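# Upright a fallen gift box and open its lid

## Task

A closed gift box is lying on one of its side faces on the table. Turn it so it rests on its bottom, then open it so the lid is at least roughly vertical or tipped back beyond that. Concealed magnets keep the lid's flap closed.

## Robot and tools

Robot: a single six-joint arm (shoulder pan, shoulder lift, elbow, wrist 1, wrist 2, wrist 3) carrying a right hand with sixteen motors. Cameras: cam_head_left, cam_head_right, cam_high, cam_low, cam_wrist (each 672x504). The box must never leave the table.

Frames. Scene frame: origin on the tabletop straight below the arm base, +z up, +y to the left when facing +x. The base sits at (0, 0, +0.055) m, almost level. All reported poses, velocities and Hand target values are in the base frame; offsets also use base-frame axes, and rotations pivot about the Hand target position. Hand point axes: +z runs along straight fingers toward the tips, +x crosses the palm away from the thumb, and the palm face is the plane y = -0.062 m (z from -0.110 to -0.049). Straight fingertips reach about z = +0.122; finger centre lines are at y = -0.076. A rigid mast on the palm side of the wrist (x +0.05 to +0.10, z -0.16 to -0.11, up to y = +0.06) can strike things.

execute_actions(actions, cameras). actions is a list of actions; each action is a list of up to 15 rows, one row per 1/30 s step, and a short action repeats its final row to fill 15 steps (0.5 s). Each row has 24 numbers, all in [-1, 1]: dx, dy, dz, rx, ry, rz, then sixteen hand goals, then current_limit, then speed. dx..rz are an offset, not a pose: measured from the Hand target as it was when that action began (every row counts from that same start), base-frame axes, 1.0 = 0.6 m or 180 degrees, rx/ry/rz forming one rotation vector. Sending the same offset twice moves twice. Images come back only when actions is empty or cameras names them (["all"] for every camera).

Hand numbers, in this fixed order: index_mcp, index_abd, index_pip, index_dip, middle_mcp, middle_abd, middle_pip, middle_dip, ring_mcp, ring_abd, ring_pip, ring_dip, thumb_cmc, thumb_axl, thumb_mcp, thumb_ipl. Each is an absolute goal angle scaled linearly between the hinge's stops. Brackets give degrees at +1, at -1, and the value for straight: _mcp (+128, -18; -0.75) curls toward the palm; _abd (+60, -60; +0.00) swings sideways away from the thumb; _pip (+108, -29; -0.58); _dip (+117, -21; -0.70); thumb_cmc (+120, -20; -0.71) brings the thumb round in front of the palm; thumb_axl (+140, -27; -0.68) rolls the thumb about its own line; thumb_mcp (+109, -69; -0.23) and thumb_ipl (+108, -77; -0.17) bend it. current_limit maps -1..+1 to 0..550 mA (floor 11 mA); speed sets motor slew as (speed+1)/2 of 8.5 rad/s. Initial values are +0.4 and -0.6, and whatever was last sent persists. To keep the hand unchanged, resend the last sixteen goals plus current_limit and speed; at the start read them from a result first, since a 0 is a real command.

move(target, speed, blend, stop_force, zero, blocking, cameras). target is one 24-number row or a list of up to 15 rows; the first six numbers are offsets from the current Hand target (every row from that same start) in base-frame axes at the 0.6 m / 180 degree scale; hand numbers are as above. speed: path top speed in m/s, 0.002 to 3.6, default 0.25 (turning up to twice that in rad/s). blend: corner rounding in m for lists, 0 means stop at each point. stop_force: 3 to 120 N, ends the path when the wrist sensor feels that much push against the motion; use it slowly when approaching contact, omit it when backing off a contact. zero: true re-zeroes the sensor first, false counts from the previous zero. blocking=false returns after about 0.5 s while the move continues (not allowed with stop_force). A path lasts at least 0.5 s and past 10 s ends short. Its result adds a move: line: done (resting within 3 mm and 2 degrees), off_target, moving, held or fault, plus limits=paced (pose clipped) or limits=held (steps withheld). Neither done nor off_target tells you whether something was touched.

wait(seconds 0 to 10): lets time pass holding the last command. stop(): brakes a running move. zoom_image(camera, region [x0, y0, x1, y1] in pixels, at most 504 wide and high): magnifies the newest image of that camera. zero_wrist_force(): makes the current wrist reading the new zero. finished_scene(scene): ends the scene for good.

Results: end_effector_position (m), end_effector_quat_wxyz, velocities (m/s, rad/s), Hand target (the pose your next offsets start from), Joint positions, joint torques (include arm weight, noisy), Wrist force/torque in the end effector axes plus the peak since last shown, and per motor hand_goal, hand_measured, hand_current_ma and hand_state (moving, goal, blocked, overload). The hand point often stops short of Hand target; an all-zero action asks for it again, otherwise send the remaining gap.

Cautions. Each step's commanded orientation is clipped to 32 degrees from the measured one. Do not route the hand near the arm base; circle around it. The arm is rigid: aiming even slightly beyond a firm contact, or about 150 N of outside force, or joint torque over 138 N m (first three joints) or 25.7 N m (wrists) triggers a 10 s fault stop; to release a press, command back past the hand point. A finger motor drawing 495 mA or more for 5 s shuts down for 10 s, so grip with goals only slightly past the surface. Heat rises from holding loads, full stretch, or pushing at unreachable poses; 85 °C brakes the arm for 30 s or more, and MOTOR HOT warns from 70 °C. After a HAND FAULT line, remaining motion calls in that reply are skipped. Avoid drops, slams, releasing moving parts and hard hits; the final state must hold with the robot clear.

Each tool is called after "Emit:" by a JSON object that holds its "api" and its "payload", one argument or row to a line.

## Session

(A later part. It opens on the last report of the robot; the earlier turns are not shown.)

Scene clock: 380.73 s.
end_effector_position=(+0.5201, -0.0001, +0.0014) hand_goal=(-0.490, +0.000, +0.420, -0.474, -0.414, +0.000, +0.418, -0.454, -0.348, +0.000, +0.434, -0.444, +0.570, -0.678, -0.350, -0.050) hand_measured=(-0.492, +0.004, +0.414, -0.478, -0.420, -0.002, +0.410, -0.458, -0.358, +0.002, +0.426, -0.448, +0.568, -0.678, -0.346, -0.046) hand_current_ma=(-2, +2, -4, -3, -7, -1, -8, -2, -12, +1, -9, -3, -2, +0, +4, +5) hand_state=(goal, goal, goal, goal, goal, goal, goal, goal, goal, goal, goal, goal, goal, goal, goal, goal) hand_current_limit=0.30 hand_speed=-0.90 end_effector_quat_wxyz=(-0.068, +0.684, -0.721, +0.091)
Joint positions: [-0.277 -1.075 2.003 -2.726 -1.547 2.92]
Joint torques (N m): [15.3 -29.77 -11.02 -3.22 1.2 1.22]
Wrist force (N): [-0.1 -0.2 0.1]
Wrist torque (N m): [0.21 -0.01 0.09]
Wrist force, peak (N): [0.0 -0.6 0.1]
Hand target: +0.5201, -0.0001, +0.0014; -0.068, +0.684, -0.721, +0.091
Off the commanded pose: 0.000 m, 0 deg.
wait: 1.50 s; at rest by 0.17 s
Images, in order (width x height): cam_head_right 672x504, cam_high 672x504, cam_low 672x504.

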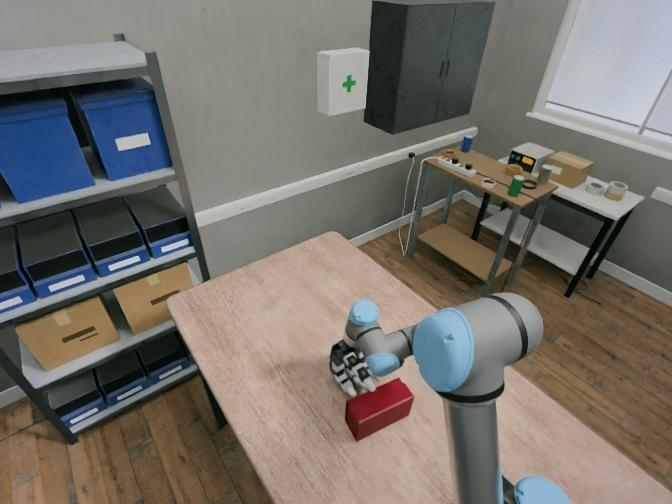

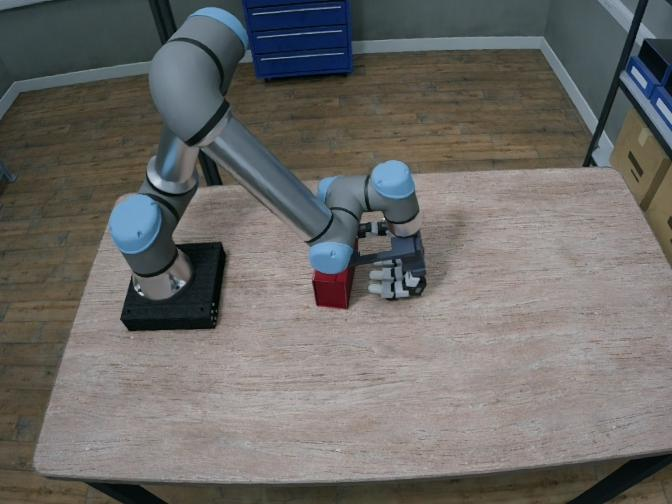

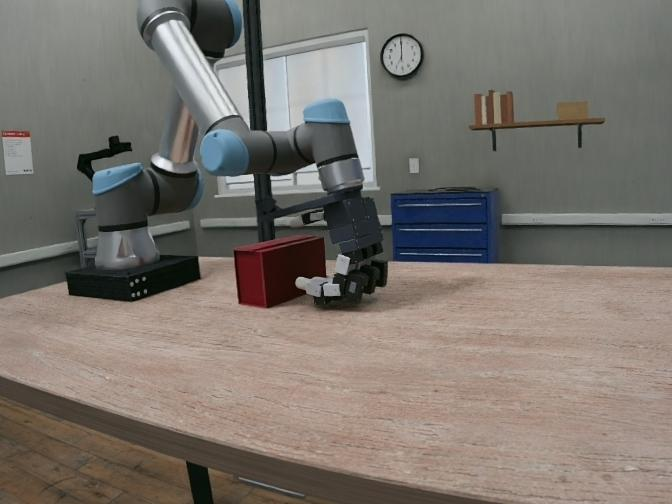

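Emit:
{"api": "move", "payload": {
  "target": [
    [0.05,0,0.1,0,0,0,-0.674,0,0.474,-0.594,-0.674,0,0.474,-0.594,-0.674,0,0.474,-0.594,0.571,-0.678,-0.45,-0.2,0.4,-0.5],
    [-0.12,-0.05,0.2,-0.0116,-0.288,-0.0035,-0.674,0,0.474,-0.594,-0.674,0,0.474,-0.594,-0.674,0,0.474,-0.594,0.571,-0.678,-0.45,-0.2,0.4,-0.5]
  ],
  "speed": 0.2,
  "cameras": ["all"]
}}

Emit:
{"api": "zoom_image", "payload": {
  "camera": "cam_high",
  "region": [270, 170, 430, 330]
}}

Emit:
{"api": "zoom_image", "payload": {
  "camera": "cam_low",
  "region": [200, 130, 420, 330]
}}

Emit:
{"api": "zoom_image", "payload": {
  "camera": "cam_head_left",
  "region": [320, 300, 480, 440]
}}

Scene clock: 394.43 s.
end_effector_position=(+0.4481, -0.0301, +0.1214) hand_goal=(-0.674, +0.000, +0.474, -0.594, -0.674, +0.000, +0.474, -0.594, -0.674, +0.000, +0.474, -0.594, +0.570, -0.678, -0.450, -0.200) hand_measured=(-0.670, +0.000, +0.474, -0.592, -0.670, -0.002, +0.470, -0.592, -0.670, +0.002, +0.470, -0.592, +0.568, -0.678, -0.442, -0.196) hand_current_ma=(+3, +0, +0, +2, +3, -1, -3, +1, +3, +1, -3, +2, -1, +0, +13, +4) hand_state=(goal, goal, goal, goal, goal, goal, goal, goal, goal, goal, goal, goal, goal, goal, goal, goal) hand_current_limit=0.40 hand_speed=-0.50 end_effector_quat_wxyz=(-0.364, +0.572, -0.621, +0.394)
Joint positions: [-0.641 -1.399 2.651 -3.888 -1.069 2.881]
Joint torques (N m): [-14.31 -5 -0.9 -4.37 2.98 1.76]
Wrist force (N): [-0.9 -1.2 0.3]
Wrist torque (N m): [0.28 0.18 0.15]
Wrist force, peak (N): [-0.1 1.2 -1.8]
Hand target: +0.4481, -0.0301, +0.1214; -0.364, +0.572, -0.621, +0.394
Off the commanded pose: 0.000 m, 0 deg.
move: done

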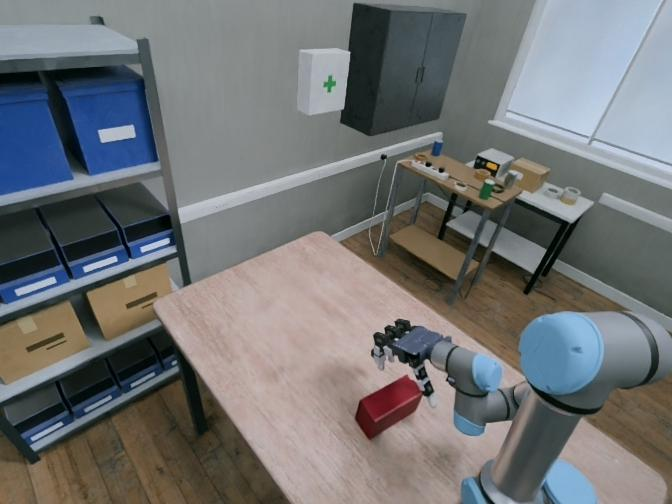

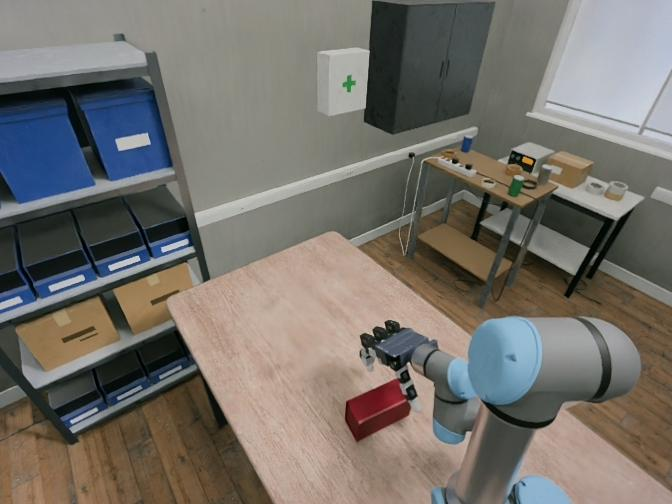

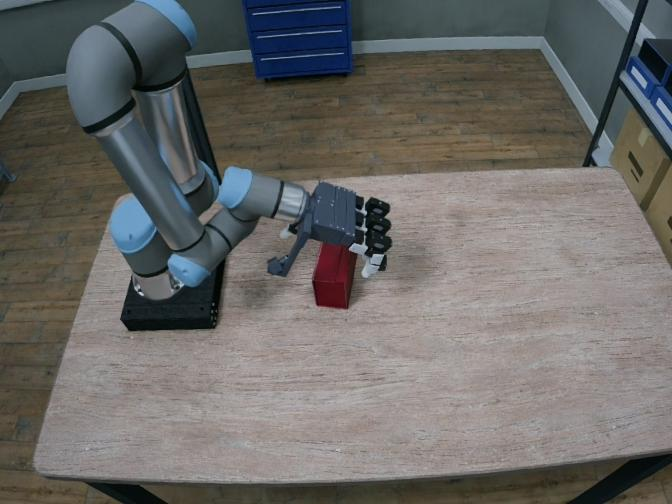

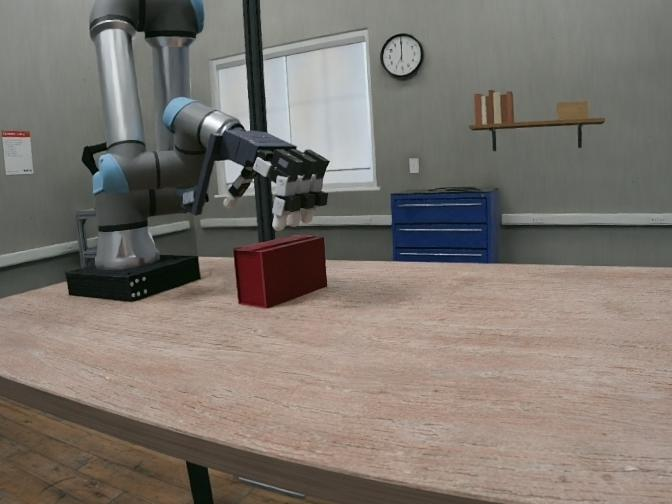

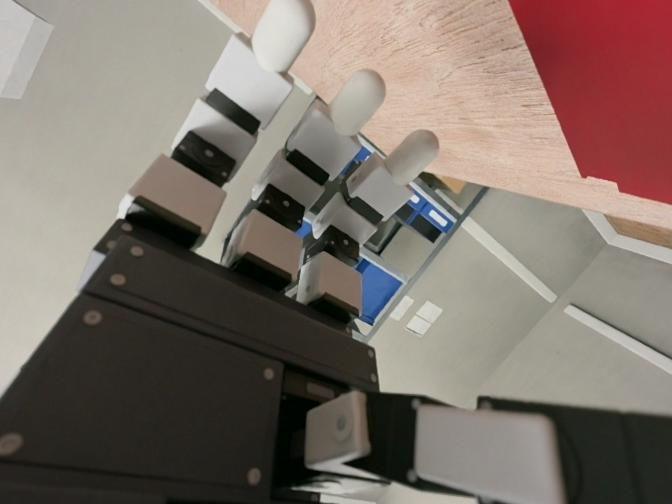

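Scaled by 3.150 from the camera's 672x504 image, which has a finer 960x720 frame.

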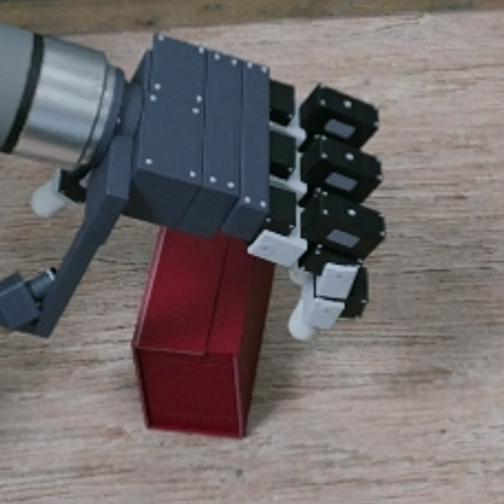

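Scaled by 2.291 from the camera's 672x504 image, which has a finer 960x720 frame.

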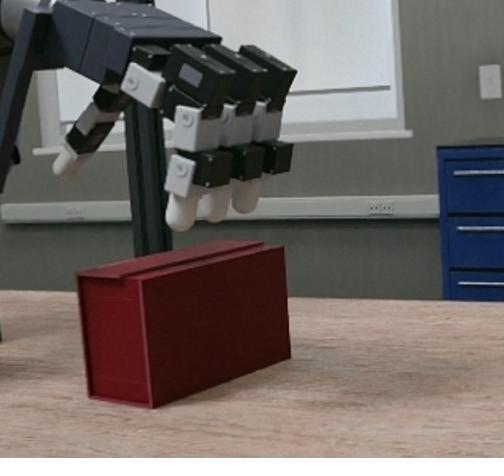

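Scaled by 3.150 from the camera's 672x504 image, which has a finer 960x720 frame.

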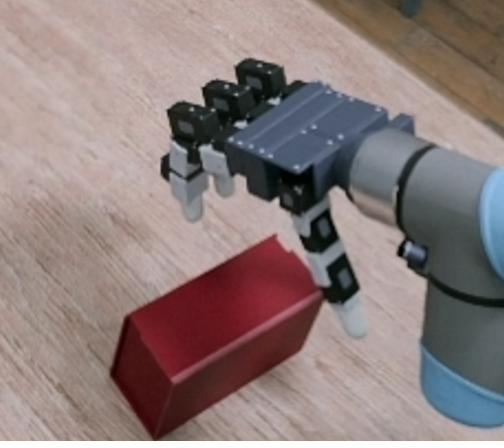

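Emit:
{"api": "move", "payload": {
  "target": [
    [-0.025,0.002,0,0,0,-0.02,-0.674,0,0.474,-0.594,-0.674,0,0.474,-0.594,-0.674,0,0.474,-0.594,0.571,-0.678,-0.45,-0.2,0.4,-0.2],
    [-0.025,0.002,-0.186,0,0,-0.02,-0.674,0,0.474,-0.594,-0.674,0,0.474,-0.594,-0.674,0,0.474,-0.594,0.571,-0.678,-0.45,-0.2,0.4,-0.2]
  ],
  "speed": 0.1,
  "stop_force": 6,
  "cameras": ["cam_high","cam_low","cam_wrist","cam_head_left"]
}}

Emit:
{"api": "zoom_image", "payload": {
  "camera": "cam_high",
  "region": [270, 170, 430, 330]
}}

Emit:
{"api": "zoom_image", "payload": {
  "camera": "cam_head_left",
  "region": [320, 300, 480, 440]
}}

Scene clock: 406.10 s.
end_effector_position=(+0.4331, -0.0289, +0.0098) hand_goal=(-0.674, +0.000, +0.474, -0.594, -0.674, +0.000, +0.474, -0.594, -0.674, +0.000, +0.474, -0.594, +0.570, -0.678, -0.450, -0.200) hand_measured=(-0.670, +0.000, +0.474, -0.592, -0.670, -0.002, +0.470, -0.592, -0.670, +0.002, +0.470, -0.592, +0.568, -0.678, -0.442, -0.196) hand_current_ma=(+4, +0, +0, +2, +4, -1, -2, +1, +4, +1, -2, +2, -1, +0, +12, +4) hand_state=(goal, goal, goal, goal, goal, goal, goal, goal, goal, goal, goal, goal, goal, goal, goal, goal) hand_current_limit=0.40 hand_speed=-0.20 end_effector_quat_wxyz=(+0.351, -0.552, +0.638, -0.405)
Joint positions: [-0.638 -0.815 2.68 -4.516 -1.127 2.916]
Joint torques (N m): [-11.74 -15.27 -5.09 -4.28 2.96 1.95]
Wrist force (N): [-0.9 -0.9 0.6]
Wrist torque (N m): [0.26 0.18 0.16]
Wrist force, peak (N): [-1.0 -1.7 -0.5]
Hand target: +0.4331, -0.0289, +0.0098; +0.351, -0.552, +0.638, -0.405
Off the commanded pose: 0.000 m, 0 deg.
move: done
Images, in order (width x height): cam_head_left 672x504, cam_high 672x504, cam_low 672x504, cam_wrist 672x504.

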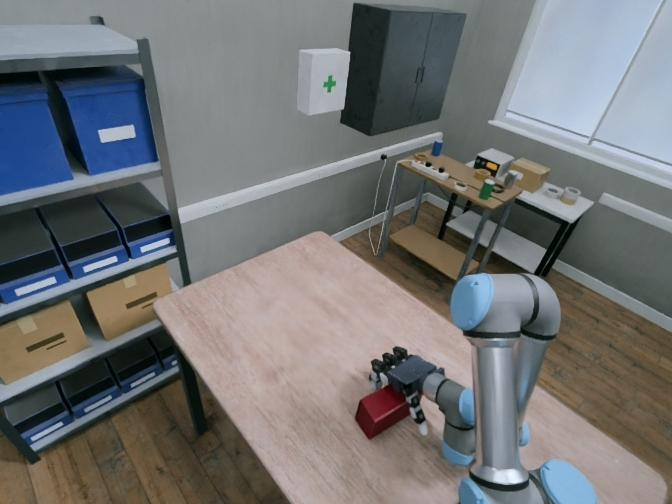

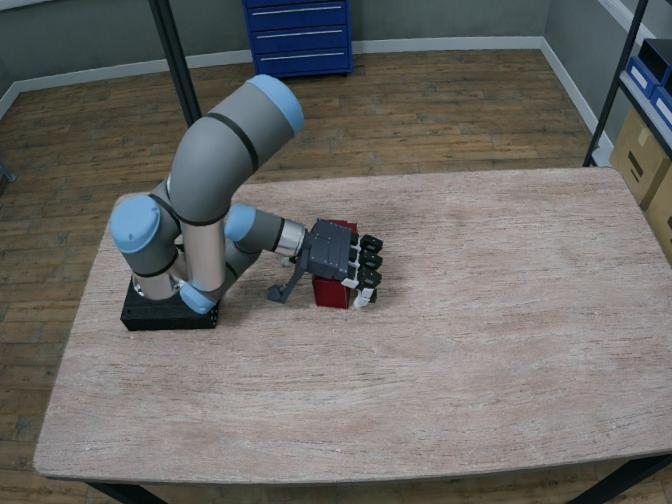

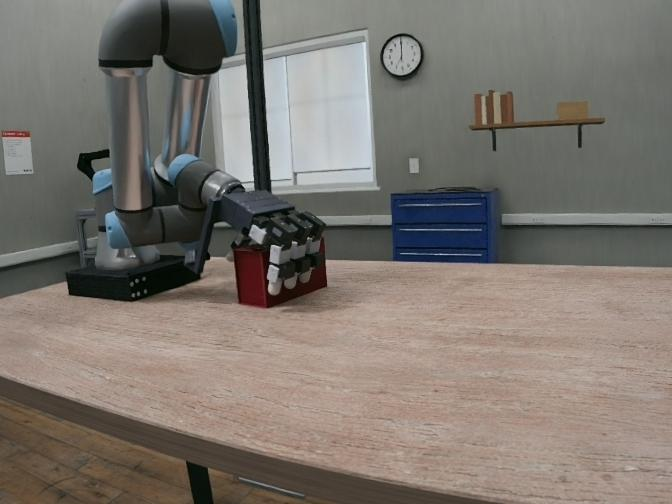

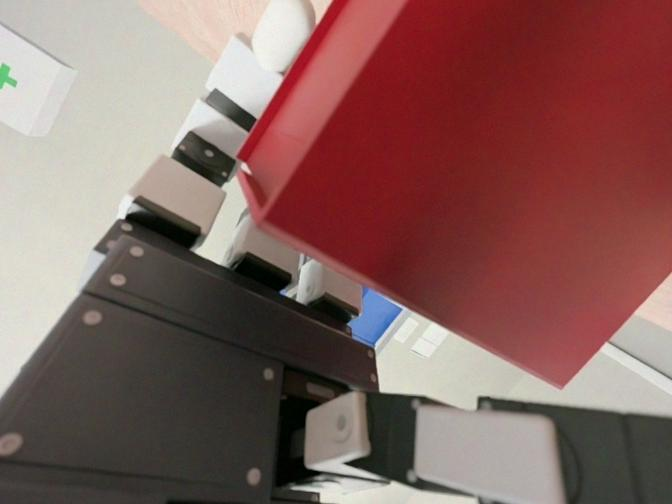

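Scaled by 3.150 from the camera's 672x504 image, which has a finer 960x720 frame.

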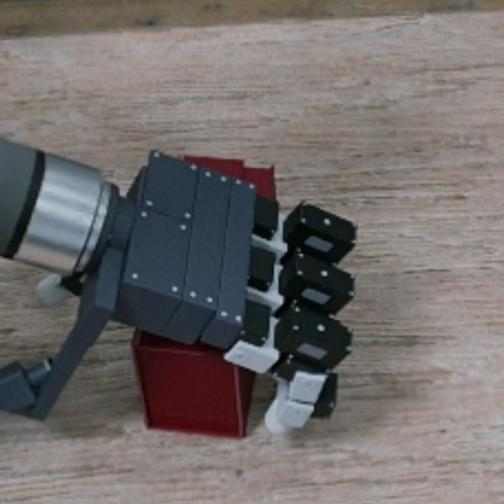

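Scaled by 3.150 from the camera's 672x504 image, which has a finer 960x720 frame.

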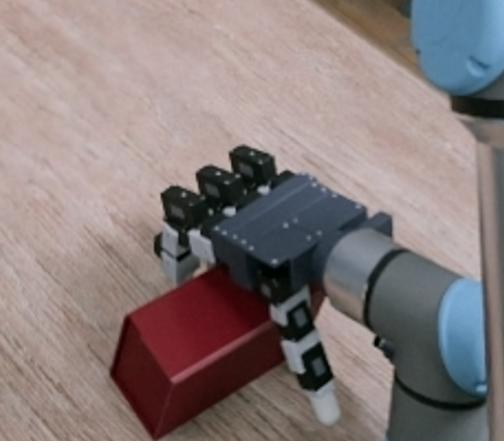

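Emit:
{"api": "move", "payload": {
  "target": [-0.012,0.002,-0.01,0,0,0,-0.55,0,0.42,-0.5,-0.55,0,0.42,-0.5,-0.55,0,0.42,-0.5,0.571,-0.678,-0.1,0.0,-0.2,-0.6]
}}

Emit:
{"api": "move", "payload": {
  "target": [
    [0,0,0,0,0,0,-0.42,0,0.44,-0.45,-0.42,0,0.44,-0.45,-0.42,0,0.44,-0.45,0.571,-0.678,0.25,0.2,0.0,-0.75],
    [0,0,0.01,0,0,0,-0.3,0,0.48,-0.42,-0.3,0,0.48,-0.42,-0.3,0,0.48,-0.42,0.571,-0.678,0.35,0.35,0.7,-0.85],
    [0,0,0.1,0,0,0,-0.3,0,0.48,-0.42,-0.3,0,0.48,-0.42,-0.3,0,0.48,-0.42,0.571,-0.678,0.35,0.35,0.7,-0.85]
  ],
  "speed": 0.08,
  "cameras": ["cam_high","cam_low","cam_wrist","cam_head_left"]
}}

Emit:
{"api": "zoom_image", "payload": {
  "camera": "cam_low",
  "region": [200, 130, 420, 330]
}}

Scene clock: 412.50 s.
end_effector_position=(+0.4259, -0.0277, +0.0038) hand_goal=(-0.550, +0.000, +0.420, -0.500, -0.550, +0.000, +0.420, -0.500, -0.550, +0.000, +0.420, -0.500, +0.570, -0.678, -0.100, +0.000) hand_measured=(-0.562, +0.000, +0.418, -0.506, -0.548, -0.002, +0.422, -0.502, -0.546, +0.002, +0.422, -0.504, +0.568, -0.678, -0.102, -0.002) hand_current_ma=(-15, +0, -2, -6, +2, -1, +1, -2, +3, +1, +1, -2, -1, +0, -1, -2) hand_state=(goal, goal, goal, goal, goal, goal, goal, goal, goal, goal, goal, goal, goal, goal, goal, goal) hand_current_limit=-0.20 hand_speed=-0.60 end_effector_quat_wxyz=(+0.351, -0.552, +0.638, -0.405)
Joint positions: [-0.653 -0.77 2.695 -4.573 -1.113 2.908]
Joint torques (N m): [-13.12 -14.4 13.4 -4.14 2.55 -2.32]
Wrist force (N): [-0.5 -1.9 1.1]
Wrist torque (N m): [0.27 0.14 0.29]
Wrist force, peak (N): [-0.8 -2.3 0.8]
Hand target: +0.4259, -0.0277, +0.0038; +0.351, -0.552, +0.638, -0.405
Off the commanded pose: 0.000 m, 0 deg.
move: done

Scene clock: 415.93 s.
end_effector_position=(+0.4259, -0.0277, +0.0638) hand_goal=(-0.300, +0.000, +0.480, -0.420, -0.300, +0.000, +0.480, -0.420, -0.300, +0.000, +0.480, -0.420, +0.570, -0.678, +0.350, +0.350) hand_measured=(-0.496, +0.014, +0.394, -0.486, -0.442, -0.002, +0.412, -0.462, -0.358, +0.006, +0.442, -0.440, +0.516, -0.682, -0.130, +0.066) hand_current_ma=(-468, +15, -237, -169, -468, -1, -173, -88, -153, +5, -76, -29, -125, -5, -467, -468) hand_state=(blocked, goal, blocked, blocked, blocked, goal, blocked, blocked, blocked, goal, blocked, goal, blocked, goal, blocked, blocked) hand_current_limit=0.70 hand_speed=-0.85 end_effector_quat_wxyz=(+0.351, -0.552, +0.638, -0.405)
Joint positions: [-0.653 -1.104 2.732 -4.275 -1.113 2.908]
Joint torques (N m): [14.63 -34.29 -10.66 -0.94 -1.88 -1.75]
Wrist force (N): [-0.8 1.5 1.6]
Wrist torque (N m): [0.36 0.21 0.18]
Wrist force, peak (N): [-0.9 2.5 1.7]
Hand target: +0.4259, -0.0277, +0.0638; +0.351, -0.552, +0.638, -0.405
Off the commanded pose: 0.000 m, 0 deg.
move: done
Images, in order (width x height): cam_head_left 672x504, cam_high 672x504, cam_low 672x504, cam_wrist 672x504.

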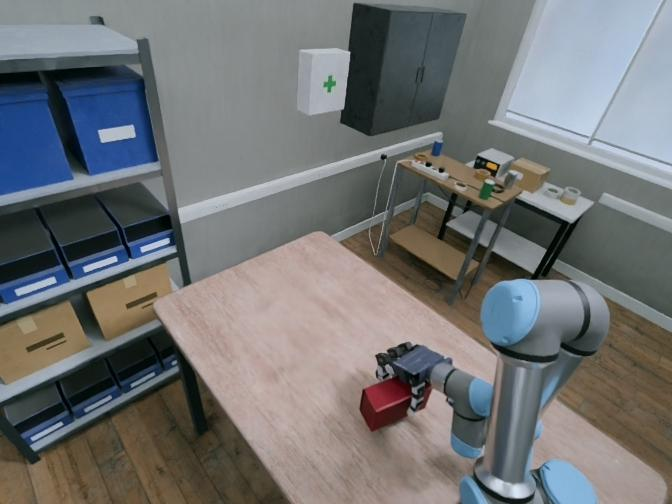

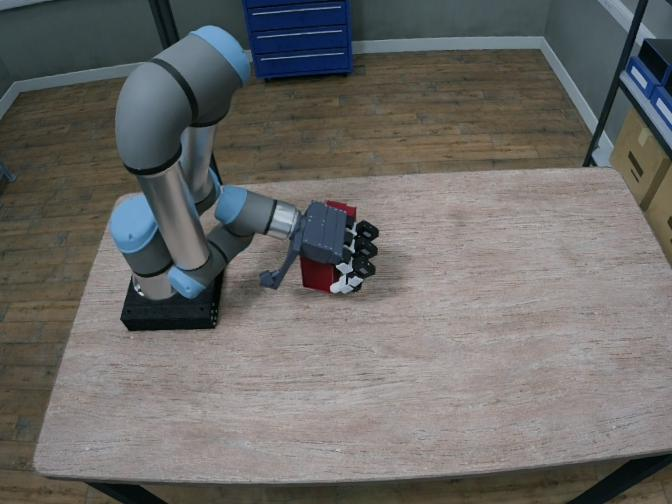

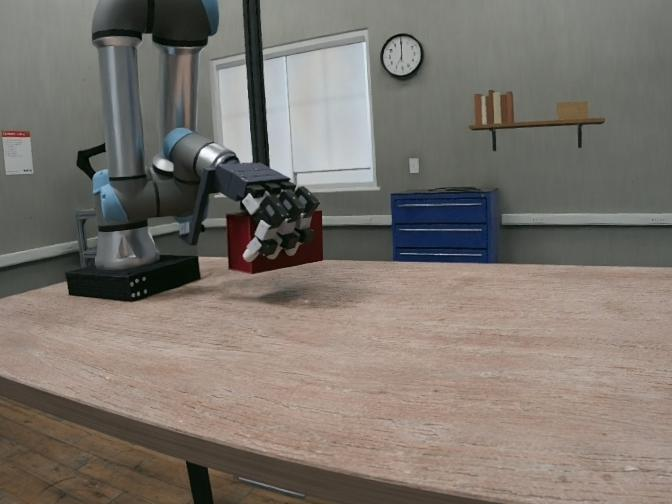

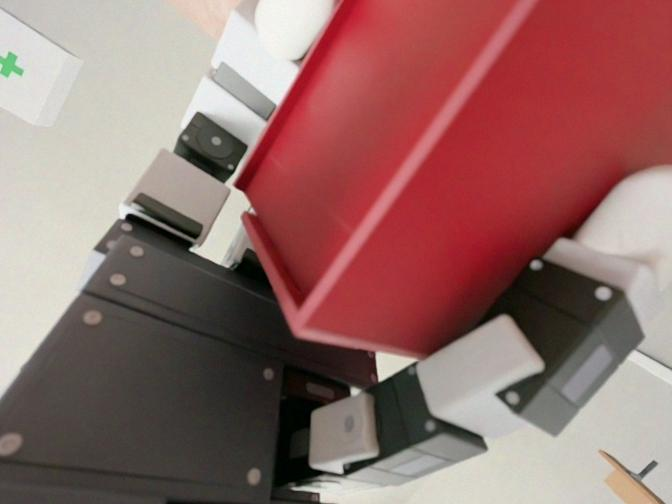

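Scaled by 2.291 from the camera's 672x504 image, which has a finer 960x720 frame.

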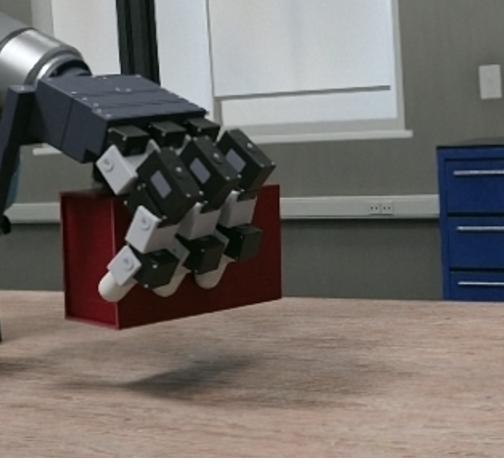

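Emit:
{"api": "move", "payload": {
  "target": [
    [0.06,0.0,0.2,0.02,0.13,0,-0.3,0,0.48,-0.42,-0.3,0,0.48,-0.42,-0.3,0,0.48,-0.42,0.571,-0.678,0.35,0.35,0.7,-0.85],
    [0.17,0.0,0.23,0.0666,0.439,0,-0.3,0,0.48,-0.42,-0.3,0,0.48,-0.42,-0.3,0,0.48,-0.42,0.571,-0.678,0.35,0.35,0.7,-0.85]
  ],
  "speed": 0.25,
  "blend": [0.03,0],
  "cameras": ["cam_high","cam_low","cam_head_right"]
}}

Emit:
{"api": "zoom_image", "payload": {
  "camera": "cam_low",
  "region": [200, 80, 420, 280]
}}

Scene clock: 422.77 s.
end_effector_position=(+0.5279, -0.0277, +0.2018) hand_goal=(-0.300, +0.000, +0.480, -0.420, -0.300, +0.000, +0.480, -0.420, -0.300, +0.000, +0.480, -0.420, +0.570, -0.678, +0.350, +0.350) hand_measured=(-0.494, +0.016, +0.394, -0.486, -0.440, -0.002, +0.412, -0.462, -0.354, +0.006, +0.442, -0.440, +0.512, -0.688, -0.132, +0.076) hand_current_ma=(-467, +19, -237, -169, -467, -1, -173, -88, -139, +5, -76, -29, -139, -14, -468, -468) hand_state=(blocked, goal, blocked, blocked, blocked, goal, blocked, blocked, blocked, goal, blocked, goal, blocked, goal, blocked, blocked) hand_current_limit=0.70 hand_speed=-0.85 end_effector_quat_wxyz=(-0.083, -0.647, +0.751, +0.102)
Joint positions: [-0.31 -1.121 1.427 -1.616 -1.606 2.985]
Joint torques (N m): [15.96 -30.85 -32.07 -0.1 -2.13 2.08]
Wrist force (N): [0.2 -0.7 1.5]
Wrist torque (N m): [0.20 0.05 -0.10]
Wrist force, peak (N): [-0.7 3.2 1.9]
Hand target: +0.5279, -0.0277, +0.2018; -0.083, -0.647, +0.751, +0.102
Off the commanded pose: 0.000 m, 0 deg.
move: done
Images, in order (width x height): cam_head_right 672x504, cam_high 672x504, cam_low 672x504.

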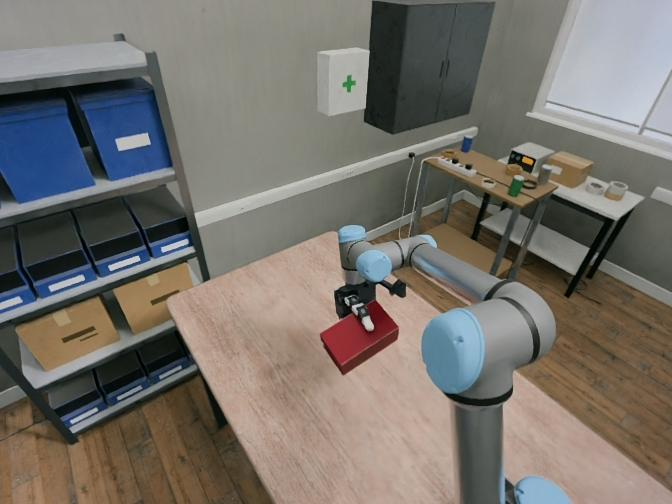

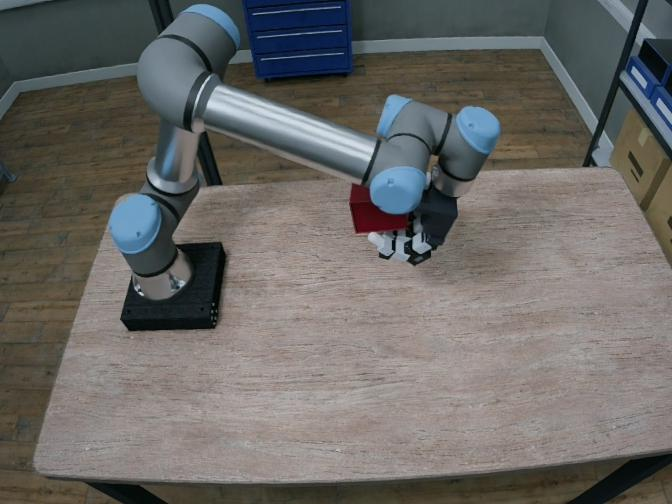

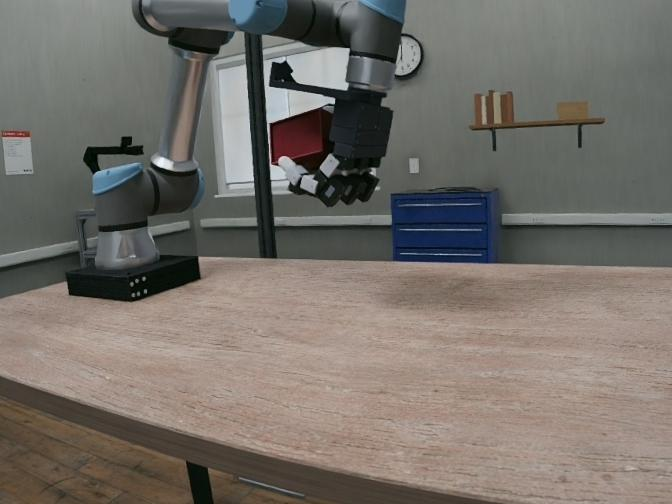

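Scaled by 2.291 from the camera's 672x504 image, which has a finer 960x720 frame.

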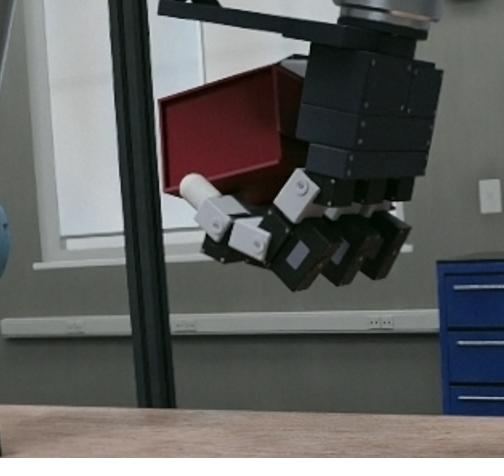

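Emit:
{"api": "move", "payload": {
  "target": [-0.03,0,-0.27,-0.012,-0.078,0,-0.3,0,0.48,-0.42,-0.3,0,0.48,-0.42,-0.3,0,0.48,-0.42,0.571,-0.678,0.35,0.35,0.7,-0.85],
  "speed": 0.13
}}

Emit:
{"api": "move", "payload": {
  "target": [0,0,-0.1,0,0,0,-0.3,0,0.48,-0.42,-0.3,0,0.48,-0.42,-0.3,0,0.48,-0.42,0.571,-0.678,0.35,0.35,0.5,-0.85],
  "speed": 0.025,
  "stop_force": 4,
  "cameras": ["cam_head_right","cam_high","cam_low"]
}}

Emit:
{"api": "zoom_image", "payload": {
  "camera": "cam_low",
  "region": [200, 160, 420, 340]
}}

Emit:
{"api": "zoom_image", "payload": {
  "camera": "cam_head_right",
  "region": [290, 300, 430, 420]
}}

Scene clock: 431.27 s.
end_effector_position=(+0.5099, -0.0277, +0.0399) hand_goal=(-0.300, +0.000, +0.480, -0.420, -0.300, +0.000, +0.480, -0.420, -0.300, +0.000, +0.480, -0.420, +0.570, -0.678, +0.350, +0.350) hand_measured=(-0.494, +0.016, +0.394, -0.486, -0.440, -0.002, +0.412, -0.462, -0.354, +0.006, +0.442, -0.438, +0.512, -0.688, -0.132, +0.076) hand_current_ma=(-468, +19, -237, -169, -467, -1, -173, -88, -137, +5, -76, -29, -140, -14, -468, -468) hand_state=(blocked, goal, blocked, blocked, blocked, goal, blocked, blocked, blocked, goal, blocked, goal, blocked, goal, blocked, blocked) hand_current_limit=0.70 hand_speed=-0.85 end_effector_quat_wxyz=(-0.003, -0.653, +0.757, +0.008)
Joint positions: [-0.333 -1.088 1.844 -2.311 -1.568 2.956]
Joint torques (N m): [-13.96 -27.15 -9.51 -3.86 2.47 -2]
Wrist force (N): [0.1 -0.1 1.8]
Wrist torque (N m): [0.24 0.06 0.02]
Wrist force, peak (N): [0.1 0.3 3.0]
Hand target: +0.5099, -0.0277, +0.0398; -0.003, -0.653, +0.757, +0.008
Off the commanded pose: 0.000 m, 0 deg.
move: done

Scene clock: 433.73 s.
end_effector_position=(+0.5099, -0.0277, +0.0081) hand_goal=(-0.300, +0.000, +0.480, -0.420, -0.300, +0.000, +0.480, -0.420, -0.300, +0.000, +0.480, -0.420, +0.570, -0.678, +0.350, +0.350) hand_measured=(-0.492, +0.016, +0.396, -0.494, -0.436, -0.002, +0.412, -0.462, -0.352, +0.006, +0.444, -0.436, +0.512, -0.688, -0.146, +0.090) hand_current_ma=(-412, +20, -230, -198, -412, -1, -173, -88, -126, +5, -71, -24, -140, -15, -413, -412) hand_state=(blocked, goal, blocked, blocked, blocked, goal, blocked, blocked, blocked, goal, blocked, goal, blocked, goal, blocked, blocked) hand_current_limit=0.50 hand_speed=-0.85 end_effector_quat_wxyz=(-0.003, -0.653, +0.757, +0.008)
Joint positions: [-0.333 -1.032 1.862 -2.385 -1.568 2.956]
Joint torques (N m): [-7.02 -52.93 -26.18 -0.47 -1.5 -2]
Wrist force (N): [0.1 0.0 2.2]
Wrist torque (N m): [0.24 0.04 0.02]
Wrist force, peak (N): [0.1 -5.3 -11.7]
Hand target: +0.5099, -0.0277, +0.0081; -0.003, -0.653, +0.757, +0.008 (not the last commanded pose)
Off the commanded pose: 0.028 m, 0 deg.
move: contact
Images, in order (width x height): cam_head_right 672x504, cam_high 672x504, cam_low 672x504.

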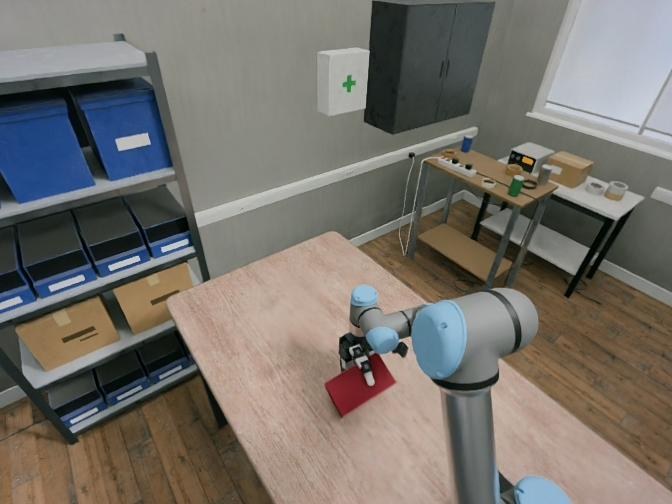

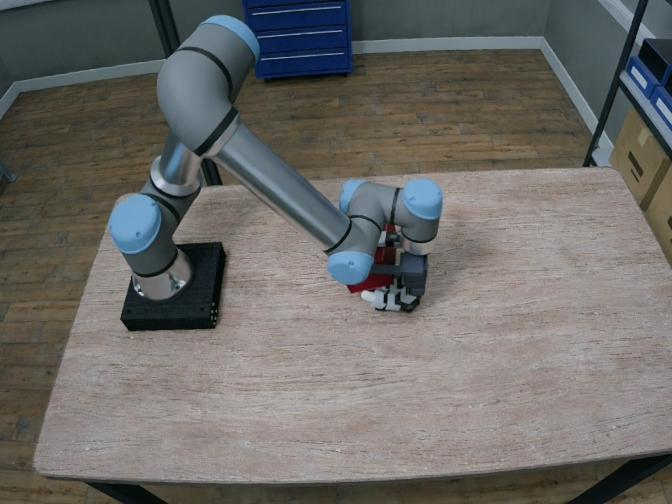

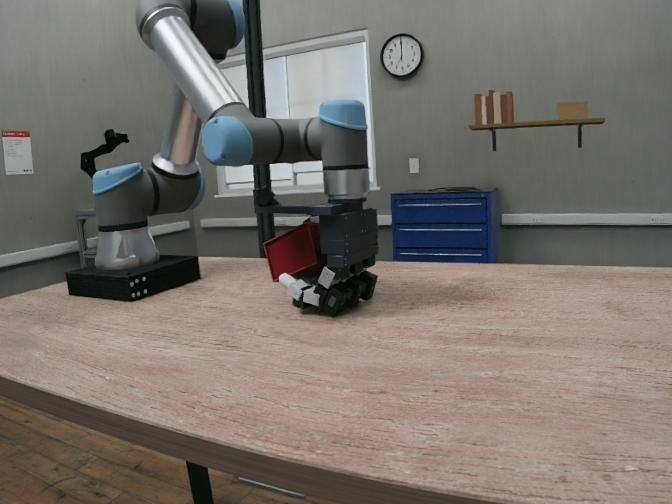

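Scaled by 2.291 from the camera's 672x504 image, which has a finer 960x720 frame.

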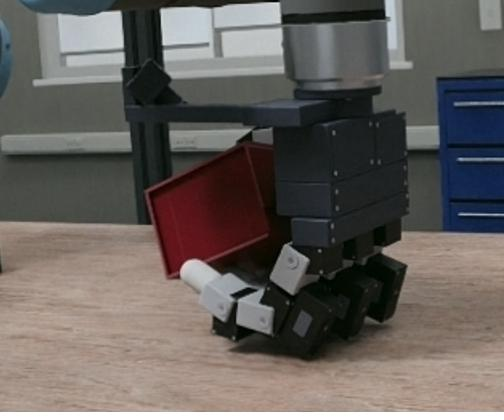

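Scaled by 3.600 from the camera's 672x504 image, which has a finer 960x720 frame.

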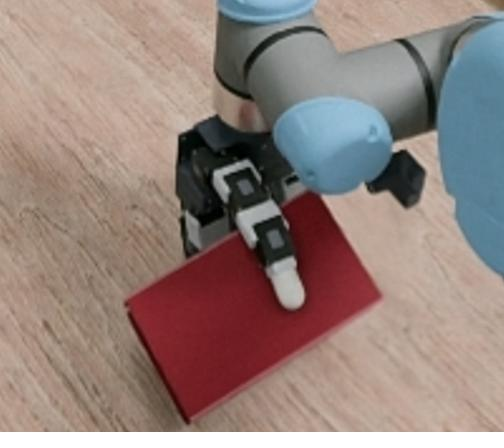

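Emit:
{"api": "move", "payload": {
  "target": [0,0,0.012,0.007,0.06,0,-0.3,0,0.48,-0.42,-0.3,0,0.48,-0.42,-0.3,0,0.48,-0.42,0.571,-0.678,0.35,0.35,0.5,-0.85],
  "speed": 0.08
}}

Emit:
{"api": "move", "payload": {
  "target": [
    [0,0,0,0,0,0,-0.46,0,0.41,-0.48,-0.42,0,0.415,-0.46,-0.35,0,0.44,-0.44,0.571,-0.678,-0.3,0.0,0.3,-0.9]
  ],
  "cameras": ["cam_head_right","cam_low","cam_high"]
}}

Emit:
{"api": "zoom_image", "payload": {
  "camera": "cam_low",
  "region": [200, 160, 420, 340]
}}

Emit:
{"api": "zoom_image", "payload": {
  "camera": "cam_head_right",
  "region": [290, 300, 430, 420]
}}

Scene clock: 449.17 s.
end_effector_position=(+0.5132, -0.0281, +0.0141) hand_goal=(-0.300, +0.000, +0.480, -0.420, -0.300, +0.000, +0.480, -0.420, -0.300, +0.000, +0.480, -0.420, +0.570, -0.678, +0.350, +0.350) hand_measured=(-0.494, +0.020, +0.396, -0.494, -0.420, -0.002, +0.400, -0.454, -0.342, +0.006, +0.466, -0.426, +0.500, -0.692, -0.148, +0.100) hand_current_ma=(-413, +26, -233, -198, -413, -1, -220, -66, -95, +4, -20, -6, -186, -22, -412, -413) hand_state=(blocked, blocked, blocked, blocked, blocked, goal, blocked, blocked, blocked, goal, goal, goal, blocked, goal, blocked, blocked) hand_current_limit=0.50 hand_speed=-0.85 end_effector_quat_wxyz=(-0.049, -0.651, +0.755, +0.056)
Joint positions: [-0.321 -0.983 1.753 -2.195 -1.597 2.97]
Joint torques (N m): [-0.6 -40.37 -19.43 -1.48 -0.1 -0.02]
Wrist force (N): [-1.8 6.0 -21.2]
Wrist torque (N m): [1.99 1.03 -0.05]
Wrist force, peak (N): [-18.1 12.1 -127.6]
Hand target: +0.5132, -0.0281, +0.0141; -0.049, -0.651, +0.755, +0.056 (not the last commanded pose)
Off the commanded pose: 0.004 m, 3 deg.
FORCE FAULT: contact force on the arm reached its limit, and the arm stopped for 10 seconds. The contact can be on any part of the arm, not only on its tool. That time counts as 20 of the actions that you can send in this scene. The arm's remaining commands of this call were not run. During the stop the arm's controller moved it back a little. The arm's target is now where it stood when the stop ended, not its last command. The arm accepts commands again.
move: fault

not run: an earlier result of this reply reported a stop or a fault. Calls in your next reply go to the robot.

Scaled by 2.291 from the camera's 672x504 image, which has a finer 960x720 frame.
This view is cut from an older image: the scene may have changed since it was taken.

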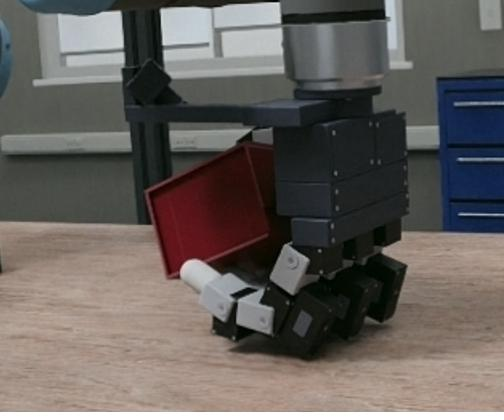

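Scaled by 3.600 from the camera's 672x504 image, which has a finer 960x720 frame.
This view is cut from an older image: the scene may have changed since it was taken.

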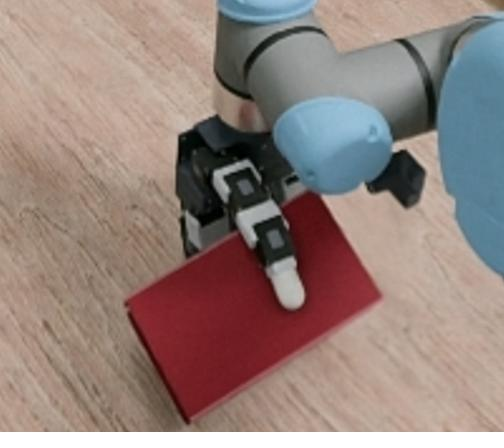

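Emit:
{"api": "move", "payload": {
  "target": [0,0,0.012,0,0,0,-0.3,0,0.48,-0.42,-0.3,0,0.48,-0.42,-0.3,0,0.48,-0.42,0.571,-0.678,0.35,0.35,0.5,-0.85],
  "speed": 0.05,
  "cameras": ["cam_head_right","cam_low","cam_high"]
}}

Emit:
{"api": "zoom_image", "payload": {
  "camera": "cam_low",
  "region": [200, 160, 420, 340]
}}

Emit:
{"api": "zoom_image", "payload": {
  "camera": "cam_head_right",
  "region": [290, 300, 430, 420]
}}

Scene clock: 452.37 s.
end_effector_position=(+0.5132, -0.0281, +0.0212) hand_goal=(-0.300, +0.000, +0.480, -0.420, -0.300, +0.000, +0.480, -0.420, -0.300, +0.000, +0.480, -0.420, +0.570, -0.678, +0.350, +0.350) hand_measured=(-0.494, +0.020, +0.396, -0.494, -0.420, -0.002, +0.400, -0.454, -0.338, +0.006, +0.466, -0.426, +0.500, -0.692, -0.148, +0.100) hand_current_ma=(-413, +26, -233, -198, -412, -1, -220, -66, -85, +4, -19, -6, -186, -22, -413, -412) hand_state=(blocked, blocked, blocked, blocked, blocked, goal, blocked, blocked, blocked, goal, goal, goal, blocked, goal, blocked, blocked) hand_current_limit=0.50 hand_speed=-0.85 end_effector_quat_wxyz=(-0.049, -0.651, +0.755, +0.056)
Joint positions: [-0.321 -0.995 1.749 -2.179 -1.597 2.97]
Joint torques (N m): [0.33 -55.2 -27.04 -0.25 0.16 0.02]
Wrist force (N): [-0.2 0.0 1.6]
Wrist torque (N m): [0.26 0.12 -0.03]
Wrist force, peak (N): [-1.5 6.0 -21.9]
Hand target: +0.5132, -0.0281, +0.0213; -0.049, -0.651, +0.755, +0.056
Off the commanded pose: 0.000 m, 0 deg.
move: done
Images, in order (width x height): cam_head_right 672x504, cam_high 672x504, cam_low 672x504.

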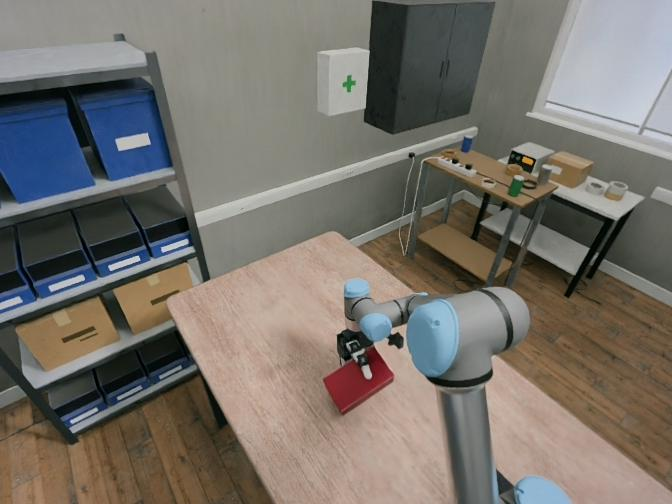

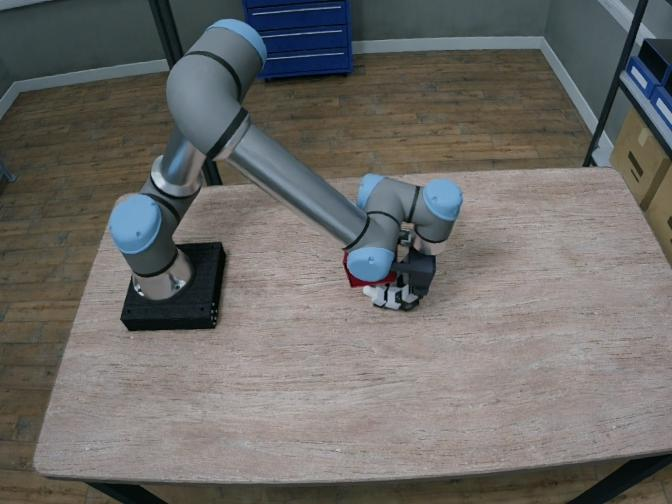

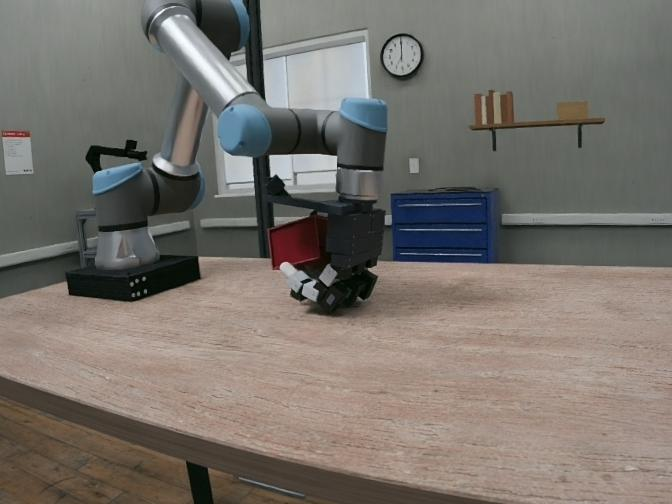

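Scaled by 2.291 from the camera's 672x504 image, which has a finer 960x720 frame.

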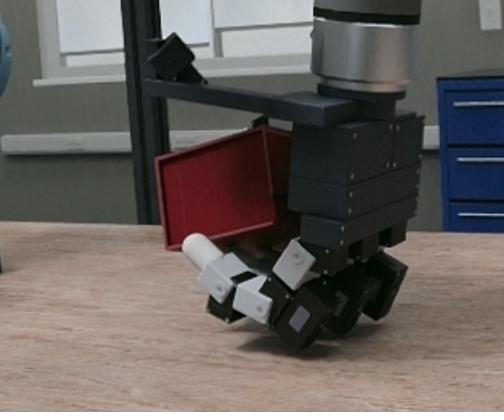

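Scaled by 3.600 from the camera's 672x504 image, which has a finer 960x720 frame.

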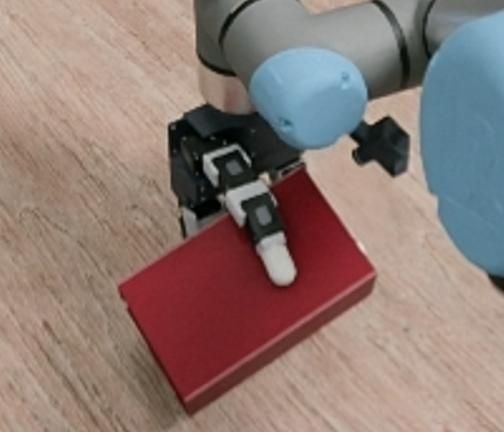

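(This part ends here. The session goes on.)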